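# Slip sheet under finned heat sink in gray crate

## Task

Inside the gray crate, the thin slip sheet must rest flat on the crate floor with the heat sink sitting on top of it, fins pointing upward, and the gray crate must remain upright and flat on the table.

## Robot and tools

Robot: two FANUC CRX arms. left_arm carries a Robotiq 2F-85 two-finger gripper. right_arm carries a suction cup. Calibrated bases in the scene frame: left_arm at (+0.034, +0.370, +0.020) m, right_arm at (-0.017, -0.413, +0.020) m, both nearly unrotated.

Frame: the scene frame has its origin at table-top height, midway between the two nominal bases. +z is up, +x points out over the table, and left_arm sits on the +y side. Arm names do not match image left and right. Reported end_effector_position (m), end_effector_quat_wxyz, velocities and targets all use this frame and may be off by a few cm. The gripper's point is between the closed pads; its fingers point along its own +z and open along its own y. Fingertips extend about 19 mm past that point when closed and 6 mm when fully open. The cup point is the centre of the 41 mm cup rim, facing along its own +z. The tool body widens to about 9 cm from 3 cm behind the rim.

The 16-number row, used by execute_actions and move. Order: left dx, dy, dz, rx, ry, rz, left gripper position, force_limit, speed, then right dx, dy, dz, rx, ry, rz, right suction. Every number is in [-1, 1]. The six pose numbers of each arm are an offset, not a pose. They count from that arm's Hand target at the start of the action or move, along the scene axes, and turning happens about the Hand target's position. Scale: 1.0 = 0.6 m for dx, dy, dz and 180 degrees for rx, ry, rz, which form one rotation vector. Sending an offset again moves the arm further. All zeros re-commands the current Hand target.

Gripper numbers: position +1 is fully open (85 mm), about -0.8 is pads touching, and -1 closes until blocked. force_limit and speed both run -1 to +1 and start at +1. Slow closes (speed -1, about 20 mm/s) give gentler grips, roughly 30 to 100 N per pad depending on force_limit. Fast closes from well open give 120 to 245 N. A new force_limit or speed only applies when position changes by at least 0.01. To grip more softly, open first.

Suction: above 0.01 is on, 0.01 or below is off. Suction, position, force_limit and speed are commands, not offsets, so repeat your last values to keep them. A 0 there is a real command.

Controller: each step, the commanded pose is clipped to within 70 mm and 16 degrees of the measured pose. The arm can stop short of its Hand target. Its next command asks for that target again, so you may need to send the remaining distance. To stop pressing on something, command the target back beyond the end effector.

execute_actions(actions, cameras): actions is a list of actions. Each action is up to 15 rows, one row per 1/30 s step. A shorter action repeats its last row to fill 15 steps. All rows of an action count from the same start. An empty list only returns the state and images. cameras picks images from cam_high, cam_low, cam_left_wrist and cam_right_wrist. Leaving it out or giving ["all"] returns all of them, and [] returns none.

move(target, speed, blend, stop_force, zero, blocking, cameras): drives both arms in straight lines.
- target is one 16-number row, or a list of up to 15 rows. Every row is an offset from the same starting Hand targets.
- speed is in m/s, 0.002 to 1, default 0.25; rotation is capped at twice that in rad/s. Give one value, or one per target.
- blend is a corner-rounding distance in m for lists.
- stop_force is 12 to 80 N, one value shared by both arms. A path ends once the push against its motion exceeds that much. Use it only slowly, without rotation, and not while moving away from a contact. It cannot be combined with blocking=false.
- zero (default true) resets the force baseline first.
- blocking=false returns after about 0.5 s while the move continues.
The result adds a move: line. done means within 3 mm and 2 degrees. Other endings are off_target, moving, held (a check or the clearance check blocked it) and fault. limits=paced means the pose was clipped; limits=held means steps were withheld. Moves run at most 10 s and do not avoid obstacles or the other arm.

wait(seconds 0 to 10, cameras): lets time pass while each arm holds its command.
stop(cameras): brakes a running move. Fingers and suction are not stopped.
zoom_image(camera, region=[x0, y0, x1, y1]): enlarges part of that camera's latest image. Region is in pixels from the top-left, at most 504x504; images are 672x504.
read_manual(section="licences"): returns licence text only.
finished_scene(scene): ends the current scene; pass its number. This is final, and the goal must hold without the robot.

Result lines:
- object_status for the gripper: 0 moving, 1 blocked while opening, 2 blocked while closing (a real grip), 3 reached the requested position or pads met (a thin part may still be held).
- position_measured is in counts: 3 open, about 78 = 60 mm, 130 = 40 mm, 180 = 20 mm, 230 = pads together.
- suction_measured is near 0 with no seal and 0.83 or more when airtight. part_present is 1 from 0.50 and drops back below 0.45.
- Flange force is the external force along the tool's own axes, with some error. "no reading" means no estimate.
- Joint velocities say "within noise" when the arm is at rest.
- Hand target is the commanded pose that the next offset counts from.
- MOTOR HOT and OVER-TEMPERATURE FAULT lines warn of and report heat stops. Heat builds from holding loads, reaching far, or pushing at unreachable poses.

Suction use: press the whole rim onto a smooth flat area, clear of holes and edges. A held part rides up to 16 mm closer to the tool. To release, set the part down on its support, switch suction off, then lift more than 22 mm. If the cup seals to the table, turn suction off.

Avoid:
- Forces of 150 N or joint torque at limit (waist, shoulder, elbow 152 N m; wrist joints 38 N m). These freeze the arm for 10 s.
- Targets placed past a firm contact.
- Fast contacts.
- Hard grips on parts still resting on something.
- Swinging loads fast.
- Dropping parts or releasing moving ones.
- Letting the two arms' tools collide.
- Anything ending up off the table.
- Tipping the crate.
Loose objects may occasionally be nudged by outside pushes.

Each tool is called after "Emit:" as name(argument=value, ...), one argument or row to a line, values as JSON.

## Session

Emit:
execute_actions(
  actions=[],
)

Emit:
zoom_image(
  camera="cam_high",
  region=[160, 180, 480, 300],
)

Scene clock: 0.00 s.
left_arm: end_effector_position=(+0.5594, +0.6087, +0.3252) position_measured=3 object_status=3 end_effector_quat_wxyz=(+0.032, +0.113, +0.993, -0.019) | right_arm: end_effector_position=(+0.5379, +0.0745, +0.3645) suction_measured=0.01 part_present=0 end_effector_quat_wxyz=(-0.556, +0.633, -0.440, -0.310)
Joint positions: left_arm=[0.679 0.306 0.379 0.073 -1.627 -0.915] | right_arm=[0.408 0.364 -0.308 1.405 1.064 -0.449]
Joint velocities: within noise
Flange force (N): no reading
Hand target: left_arm +0.5594, +0.6087, +0.3252; +0.032, +0.113, +0.993, -0.019 | right_arm +0.5379, +0.0745, +0.3645; -0.556, +0.633, -0.440, -0.310

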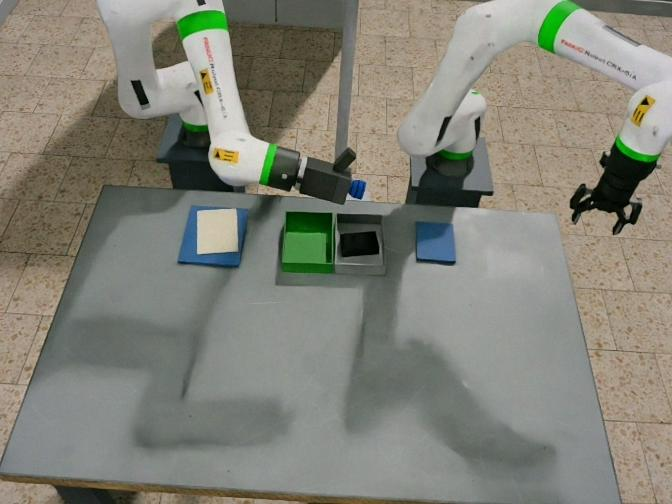

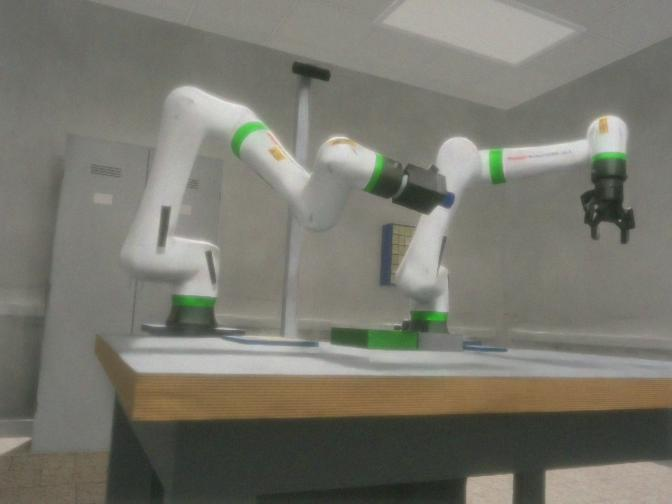

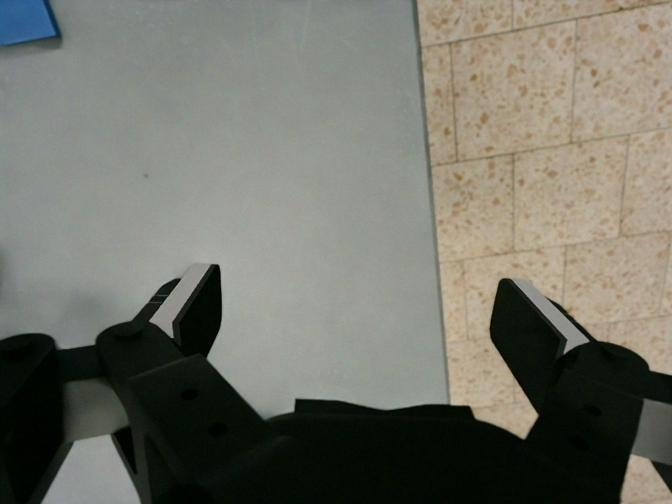

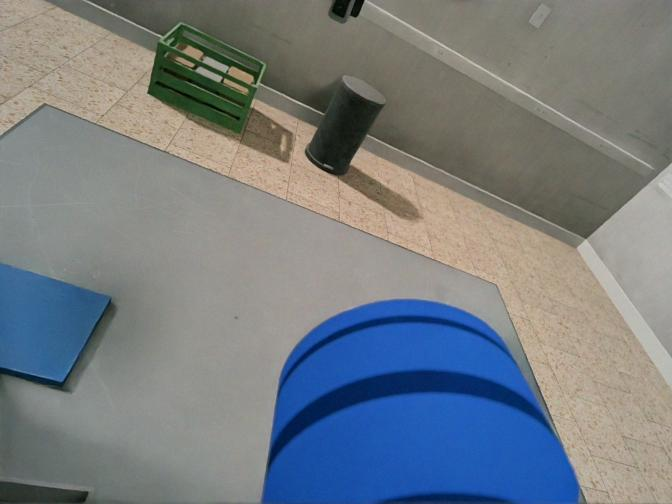

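Scaled by 1.575 from the camera's 672x504 image, which has a finer 960x720 frame.

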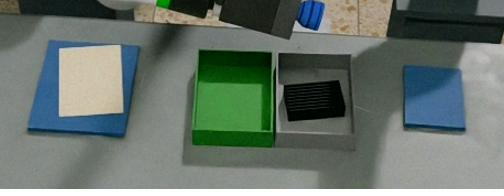

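Emit:
move(
  target=[
    [-0.1135, -0.392, -0.1164, 0.0108, 0.0035, -0.175, 1, 0, 0, -0.2948, -0.6475, -0.1742, -0.4049, -0.2258, 0.3204, 0],
    [-0.2523, -0.8712, -0.2587, 0.024, 0.0077, -0.3886, 1, 0, 0, -0.2948, -0.6475, -0.1742, -0.4049, -0.2258, 0.3204, 0],
  ],
  speed=[0.5, 0.4],
  blend=[0.04, 0],
  cameras=["cam_left_wrist", "cam_right_wrist", "cam_high"],
)

Emit:
zoom_image(
  camera="cam_left_wrist",
  region=[150, 20, 570, 335],
)

Emit:
zoom_image(
  camera="cam_right_wrist",
  region=[170, 0, 520, 300],
)

Scene clock: 45.23 s.
left_arm: end_effector_position=(+0.4081, +0.0860, +0.1700) position_measured=3 object_status=3 end_effector_quat_wxyz=(+0.000, +0.662, +0.749, +0.000) | right_arm: end_effector_position=(+0.3610, -0.3140, +0.2600) suction_measured=0.01 part_present=0 end_effector_quat_wxyz=(+0.000, +1.000, +0.000, +0.000)
Joint positions: left_arm=[-0.382 0.103 -0.206 0.001 -1.263 -1.08] | right_arm=[-0.074 -0.142 -0.272 3.142 1.441 0.081]
Joint velocities: within noise
Flange force (N): left_arm=[6.0 -3.0 -0.8] | right_arm=[1.9 -3.0 -2.8]
Hand target: left_arm +0.4080, +0.0860, +0.1700; +0.000, +0.662, +0.749, +0.000 | right_arm +0.3610, -0.3140, +0.2600; +0.000, +1.000, +0.000, +0.000
Off the commanded pose: left_arm 0.000 m, 0 deg | right_arm 0.000 m, 0 deg.
move: done
Images, in order (width x height): cam_high 672x504, cam_left_wrist 672x504, cam_right_wrist 672x504.

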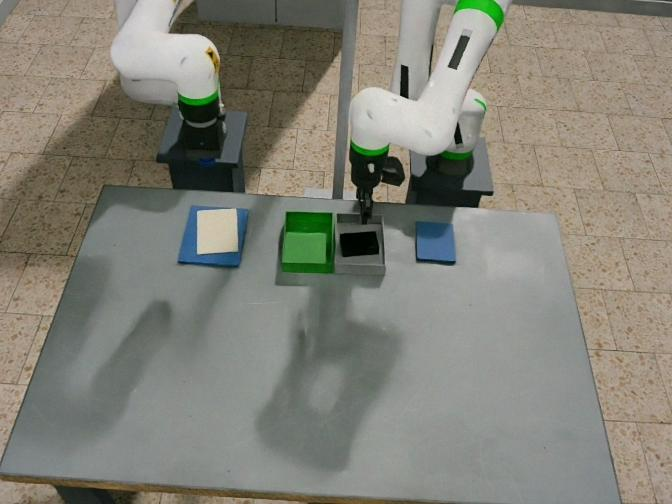

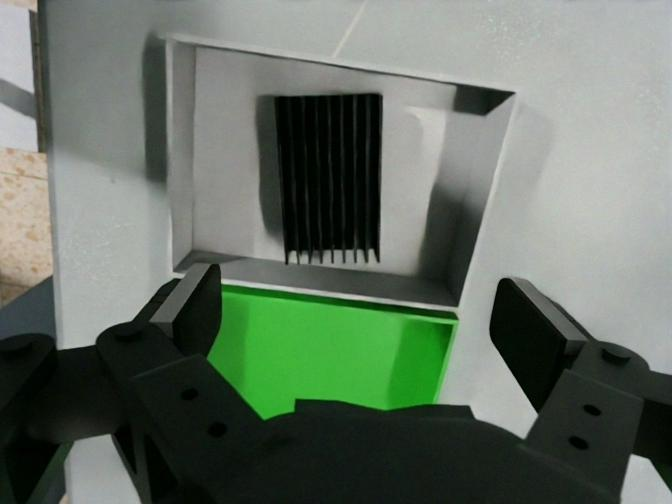

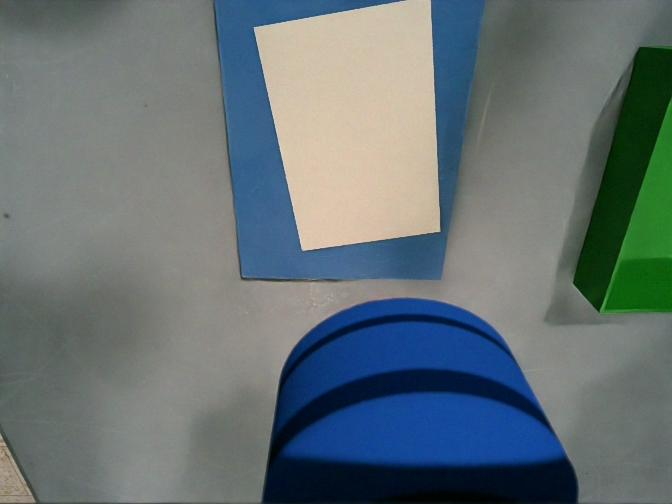

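Scaled by 1.200 from the camera's 672x504 image, which has a finer 960x720 frame.

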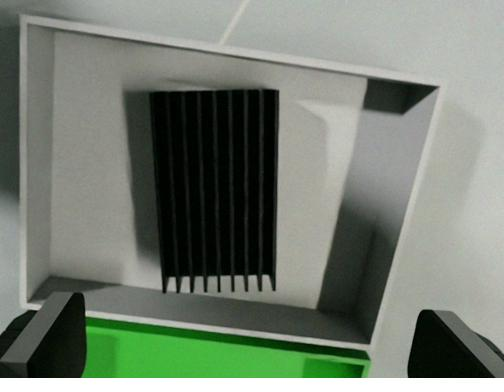

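Scaled by 1.440 from the camera's 672x504 image, which has a finer 960x720 frame.

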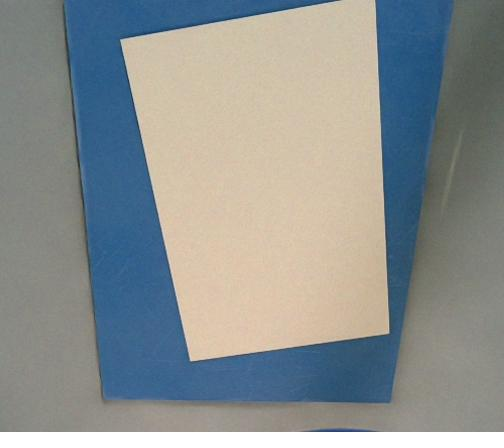

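Emit:
move(
  target=[
    [-0.018, 0.0088, -0.1833, 0, 0, 0.02, 1, 0, 0, 0.0585, 0.0108, -0.35, 0, 0, 0.0511, 1],
    [-0.018, 0.0088, -0.2317, 0, 0, 0.02, 1, 0, 0, 0.0585, 0.0108, -0.3833, 0, 0, 0.0511, 1],
    [-0.018, 0.0088, -0.2317, 0, 0, 0.02, -1, -0.75, -0.7, 0.0585, 0.0108, -0.3833, 0, 0, 0.0511, 1],
    [-0.018, 0.0088, -0.05, 0, 0, 0.02, -1, -0.75, -0.7, 0.0585, 0.0108, -0.4233, 0, 0, 0.0511, 1],
    [-0.0767, 0.3642, -0.05, 0, 0, -0.0306, -1, -0.75, -0.7, 0.0585, 0.0108, -0.4233, 0, 0, 0.0511, 1],
    [-0.0767, 0.3642, -0.2203, 0, 0, -0.0306, -1, -0.75, -0.7, 0.0585, 0.0108, -0.2667, 0, 0, 0.0511, 1],
    [-0.0767, 0.3642, -0.2203, 0, 0, -0.0306, 1, 0, -0.3, 0.0585, 0.0108, -0.2667, 0, 0, 0.0511, 1],
  ],
  speed=[0.25, 0.08, 0.1, 0.15, 0.35, 0.1, 0.1],
  blend=[0.01, 0, 0, 0, 0.02, 0, 0],
  cameras=["cam_left_wrist", "cam_right_wrist", "cam_high"],
)

Scene clock: 110.90 s.
left_arm: end_effector_position=(+0.3620, +0.3045, +0.0378) position_measured=3 object_status=0 end_effector_quat_wxyz=(+0.000, +0.698, +0.716, +0.000) | right_arm: end_effector_position=(+0.3961, -0.3075, +0.1000) suction_measured=1.00 part_present=1 end_effector_quat_wxyz=(+0.000, +0.997, +0.080, +0.000)
Joint positions: left_arm=[0.188 -0.075 -0.736 0 -0.911 -1.746] | right_arm=[-0.051 0.086 -0.446 3.143 1.038 0.218]
Joint velocities: within noise
Flange force (N): left_arm=[5.9 -5.6 -2.8] | right_arm=[2.3 -2.6 -2.3]
Hand target: left_arm +0.3620, +0.3045, +0.0378; +0.000, +0.698, +0.716, +0.000 | right_arm +0.3961, -0.3075, +0.1000; +0.000, +0.997, +0.080, +0.000
Off the commanded pose: left_arm 0.000 m, 0 deg | right_arm 0.000 m, 0 deg.
move: done
Images, in order (width x height): cam_high 672x504, cam_left_wrist 672x504, cam_right_wrist 672x504.

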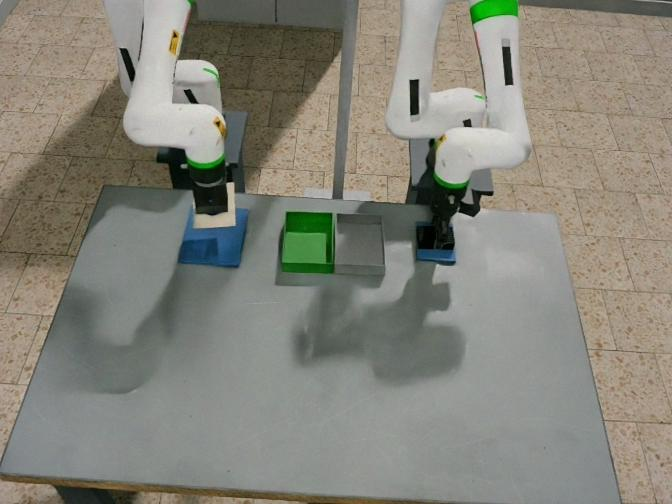

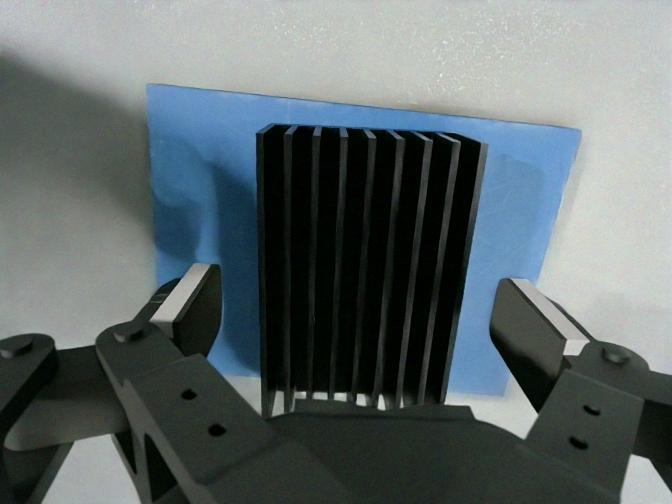

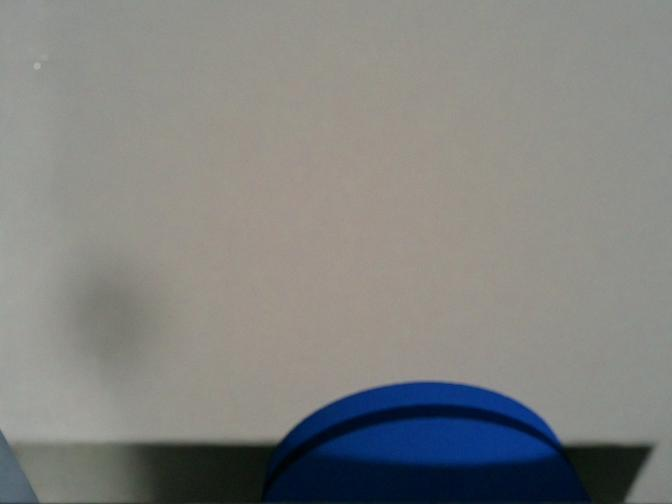

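Emit:
move(
  target=[
    [0, 0, 0, 0, 0, 0, -1, -0.75, -0.7, 0, 0, 0, 0, 0, 0, 1],
    [0, 0, 0.137, 0, 0, 0, -1, -0.75, -0.7, 0.041, 0.6618, 0.0333, 0, 0, -0.0408, 1],
    [0, 0, 0.137, 0, 0, 0, -1, -0.75, -0.7, 0.041, 0.6618, -0.1, 0, 0, -0.0408, 1],
  ],
  speed=[0.3, 0.35, 0.2],
  blend=[0, 0.02, 0],
  cameras=["cam_high", "cam_low"],
)

Emit:
zoom_image(
  camera="cam_high",
  region=[320, 200, 400, 280],
)

Scene clock: 126.20 s.
left_arm: end_effector_position=(+0.3620, +0.3045, +0.1200) position_measured=79 object_status=2 end_effector_quat_wxyz=(+0.000, +0.698, +0.716, +0.000) | right_arm: end_effector_position=(+0.4208, +0.0895, +0.0400) suction_measured=1.00 part_present=1 end_effector_quat_wxyz=(+0.000, +1.000, +0.016, +0.000)
Joint positions: left_arm=[0.188 -0.208 -0.624 0 -1.155 -1.746] | right_arm=[0.666 0.702 0.262 3.142 1.132 -0.627]
Joint velocities: within noise
Flange force (N): left_arm=[5.6 -5.5 0.9] | right_arm=[2.7 -4.3 -1.6]
Hand target: left_arm +0.3620, +0.3045, +0.1200; +0.000, +0.698, +0.716, +0.000 | right_arm +0.4207, +0.0895, +0.0400; +0.000, +1.000, +0.016, +0.000
Off the commanded pose: left_arm 0.000 m, 0 deg | right_arm 0.000 m, 0 deg.
move: done
Images, in order (width x height): cam_high 672x504, cam_low 672x504.

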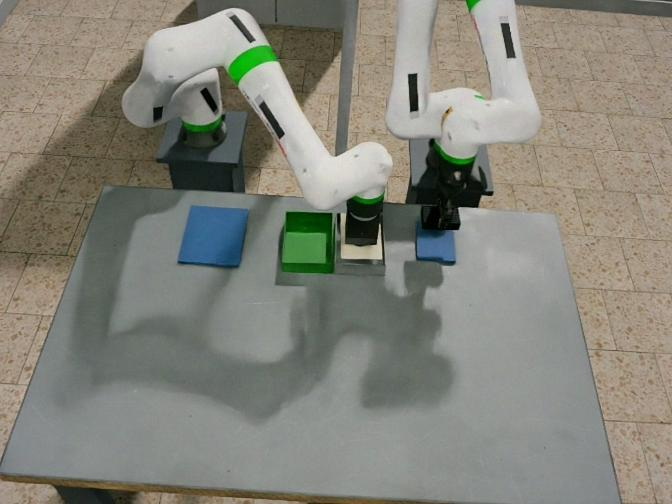

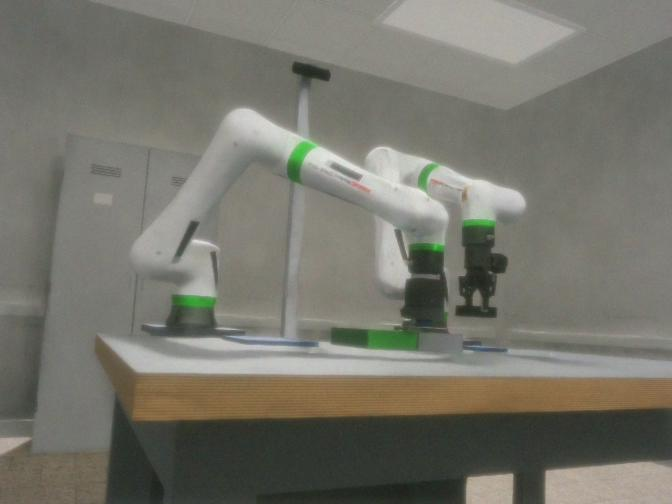

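Scaled by 6.300 from the camera's 672x504 image, which has a finer 960x720 frame.

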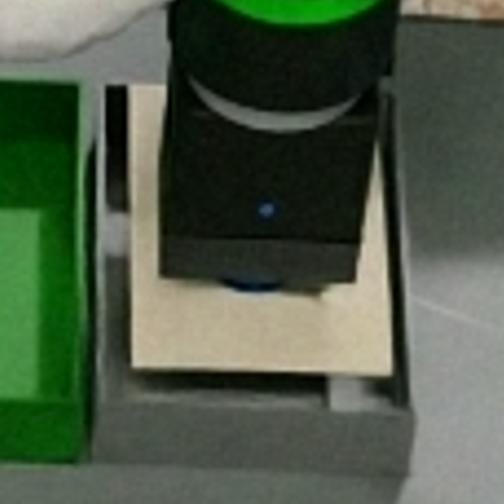

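Emit:
move(
  target=[
    [0, 0, 0, 0, 0, 0, -1, -0.75, -0.7, 0, 0, -0.0842, 0, 0, 0, 1],
    [0, 0, 0, 0, 0, 0, -1, -0.75, -0.7, 0, 0, -0.0842, 0, 0, 0, -1],
    [0, 0, 0, 0, 0, 0, -1, -0.75, -0.7, 0, 0, -0.0792, 0, 0, 0, -1],
    [0, 0, 0, 0, 0, 0, -1, -0.75, -0.7, 0, 0, -0.0383, 0, 0, 0, -1],
    [0, 0, 0, 0, 0, 0, -1, -0.75, -0.7, 0, 0, 0.05, 0, 0, 0, -1],
    [0.0595, -0.3583, 0, 0, 0, 0.002, -1, -0.75, -0.7, -0.0845, -0.6993, 0.2667, 0, 0, 0, -1],
    [0.0595, -0.3583, -0.1, 0, 0, 0.002, -1, -0.75, -0.7, -0.0845, -0.6993, 0.2667, 0, 0, 0, -1],
  ],
  speed=[0.05, 0.05, 0.004, 0.06, 0.2, 0.35, 0.12],
  blend=[0, 0, 0, 0.005, 0.02, 0.02, 0],
  cameras=["cam_left_wrist", "cam_high"],
)

Scene clock: 148.67 s.
left_arm: end_effector_position=(+0.3977, +0.0896, +0.0600) position_measured=79 object_status=2 end_effector_quat_wxyz=(+0.000, +0.695, +0.719, +0.000) | right_arm: end_effector_position=(+0.3700, -0.3300, +0.2000) suction_measured=0.01 part_present=0 end_effector_quat_wxyz=(+0.000, +1.000, +0.016, +0.000)
Joint positions: left_arm=[-0.383 0.198 -0.379 0 -0.994 -1.169] | right_arm=[-0.115 -0.098 -0.375 3.142 1.293 0.154]
Joint velocities: within noise
Flange force (N): left_arm=[5.0 -1.5 0.4] | right_arm=[2.7 -2.9 -3.3]
Hand target: left_arm +0.3977, +0.0895, +0.0600; +0.000, +0.695, +0.719, +0.000 | right_arm +0.3700, -0.3300, +0.2000; +0.000, +1.000, +0.016, +0.000
Off the commanded pose: left_arm 0.000 m, 0 deg | right_arm 0.000 m, 0 deg.
move: done
Images, in order (width x height): cam_high 672x504, cam_left_wrist 672x504.

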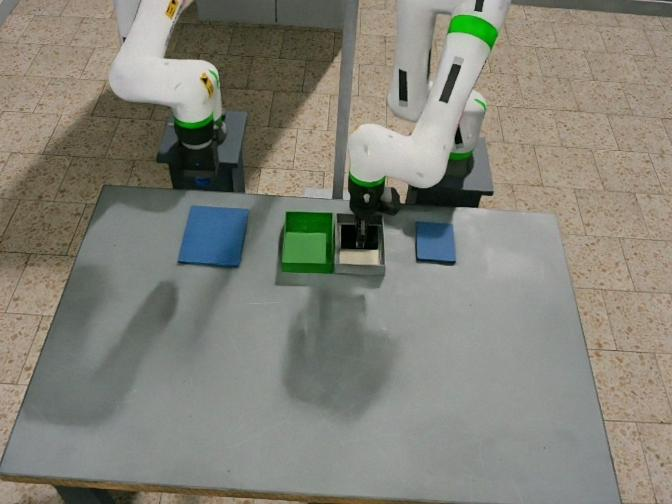

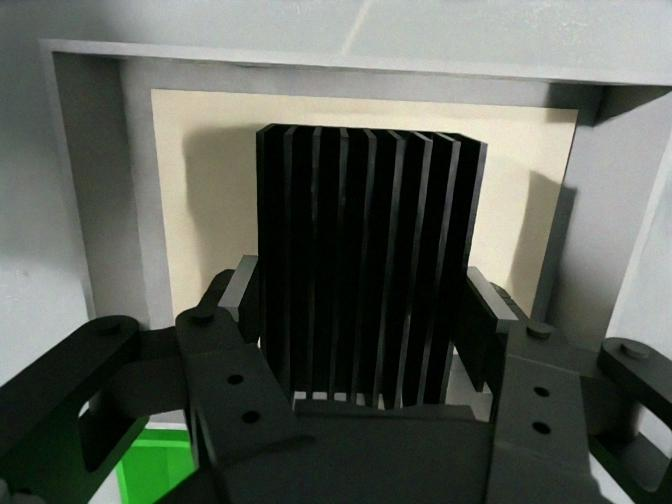

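Emit:
move(
  target=[
    [0, 0, -0.044, 0, 0, 0, -1, -0.75, -0.7, 0, 0, 0, 0, 0, 0, -1],
    [0, 0, -0.044, 0, 0, 0, 1, 0, -0.3, 0, 0, 0, 0, 0, 0, -1],
    [0, 0, 0.1, 0, 0, 0, 1, 0, -0.3, 0, 0, 0, 0, 0, 0, -1],
  ],
  speed=[0.035, 0.035, 0.15],
  cameras=["cam_left_wrist", "cam_high"],
)

Emit:
zoom_image(
  camera="cam_high",
  region=[260, 185, 400, 290],
)

Scene clock: 155.50 s.
left_arm: end_effector_position=(+0.3977, +0.0895, +0.1200) position_measured=3 object_status=3 end_effector_quat_wxyz=(+0.000, +0.695, +0.719, +0.000) | right_arm: end_effector_position=(+0.3700, -0.3300, +0.2000) suction_measured=0.01 part_present=0 end_effector_quat_wxyz=(+0.000, +1.000, +0.016, +0.000)
Joint positions: left_arm=[-0.383 0.123 -0.308 0.001 -1.14 -1.169] | right_arm=[-0.115 -0.098 -0.375 3.142 1.293 0.154]
Joint velocities: within noise
Flange force (N): left_arm=[5.8 -2.0 -0.8] | right_arm=[2.5 -3.1 -3.0]
Hand target: left_arm +0.3977, +0.0895, +0.1200; +0.000, +0.695, +0.719, +0.000 | right_arm +0.3700, -0.3300, +0.2000; +0.000, +1.000, +0.016, +0.000
Off the commanded pose: left_arm 0.000 m, 0 deg | right_arm 0.000 m, 0 deg.
move: done
Images, in order (width x height): cam_high 672x504, cam_left_wrist 672x504.

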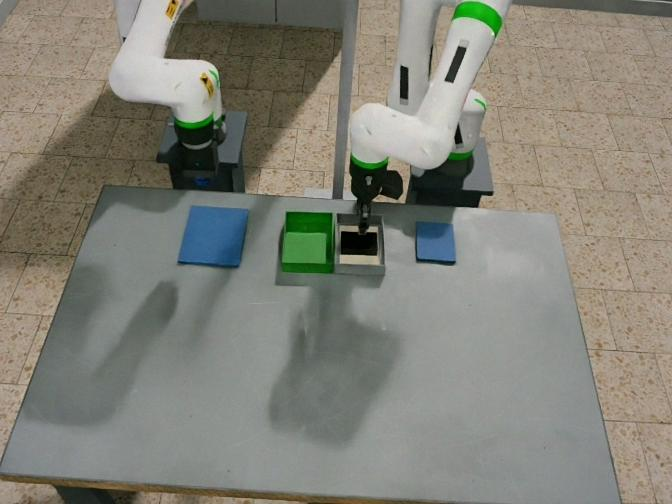

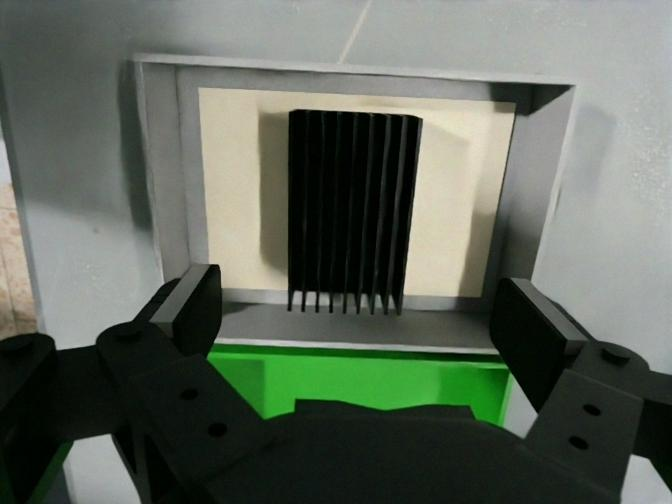

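Scaled by 3.600 from the camera's 672x504 image, which has a finer 960x720 frame.

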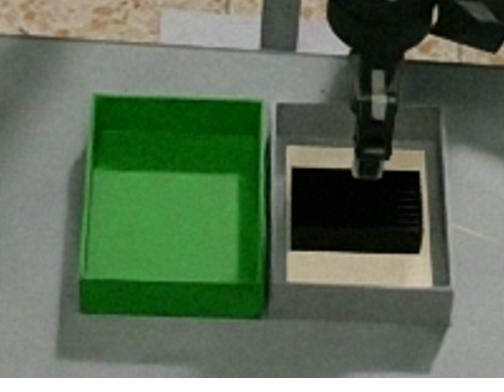

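Emit:
finished_scene(
  scene=3,
)

The scene is finished: the task was done.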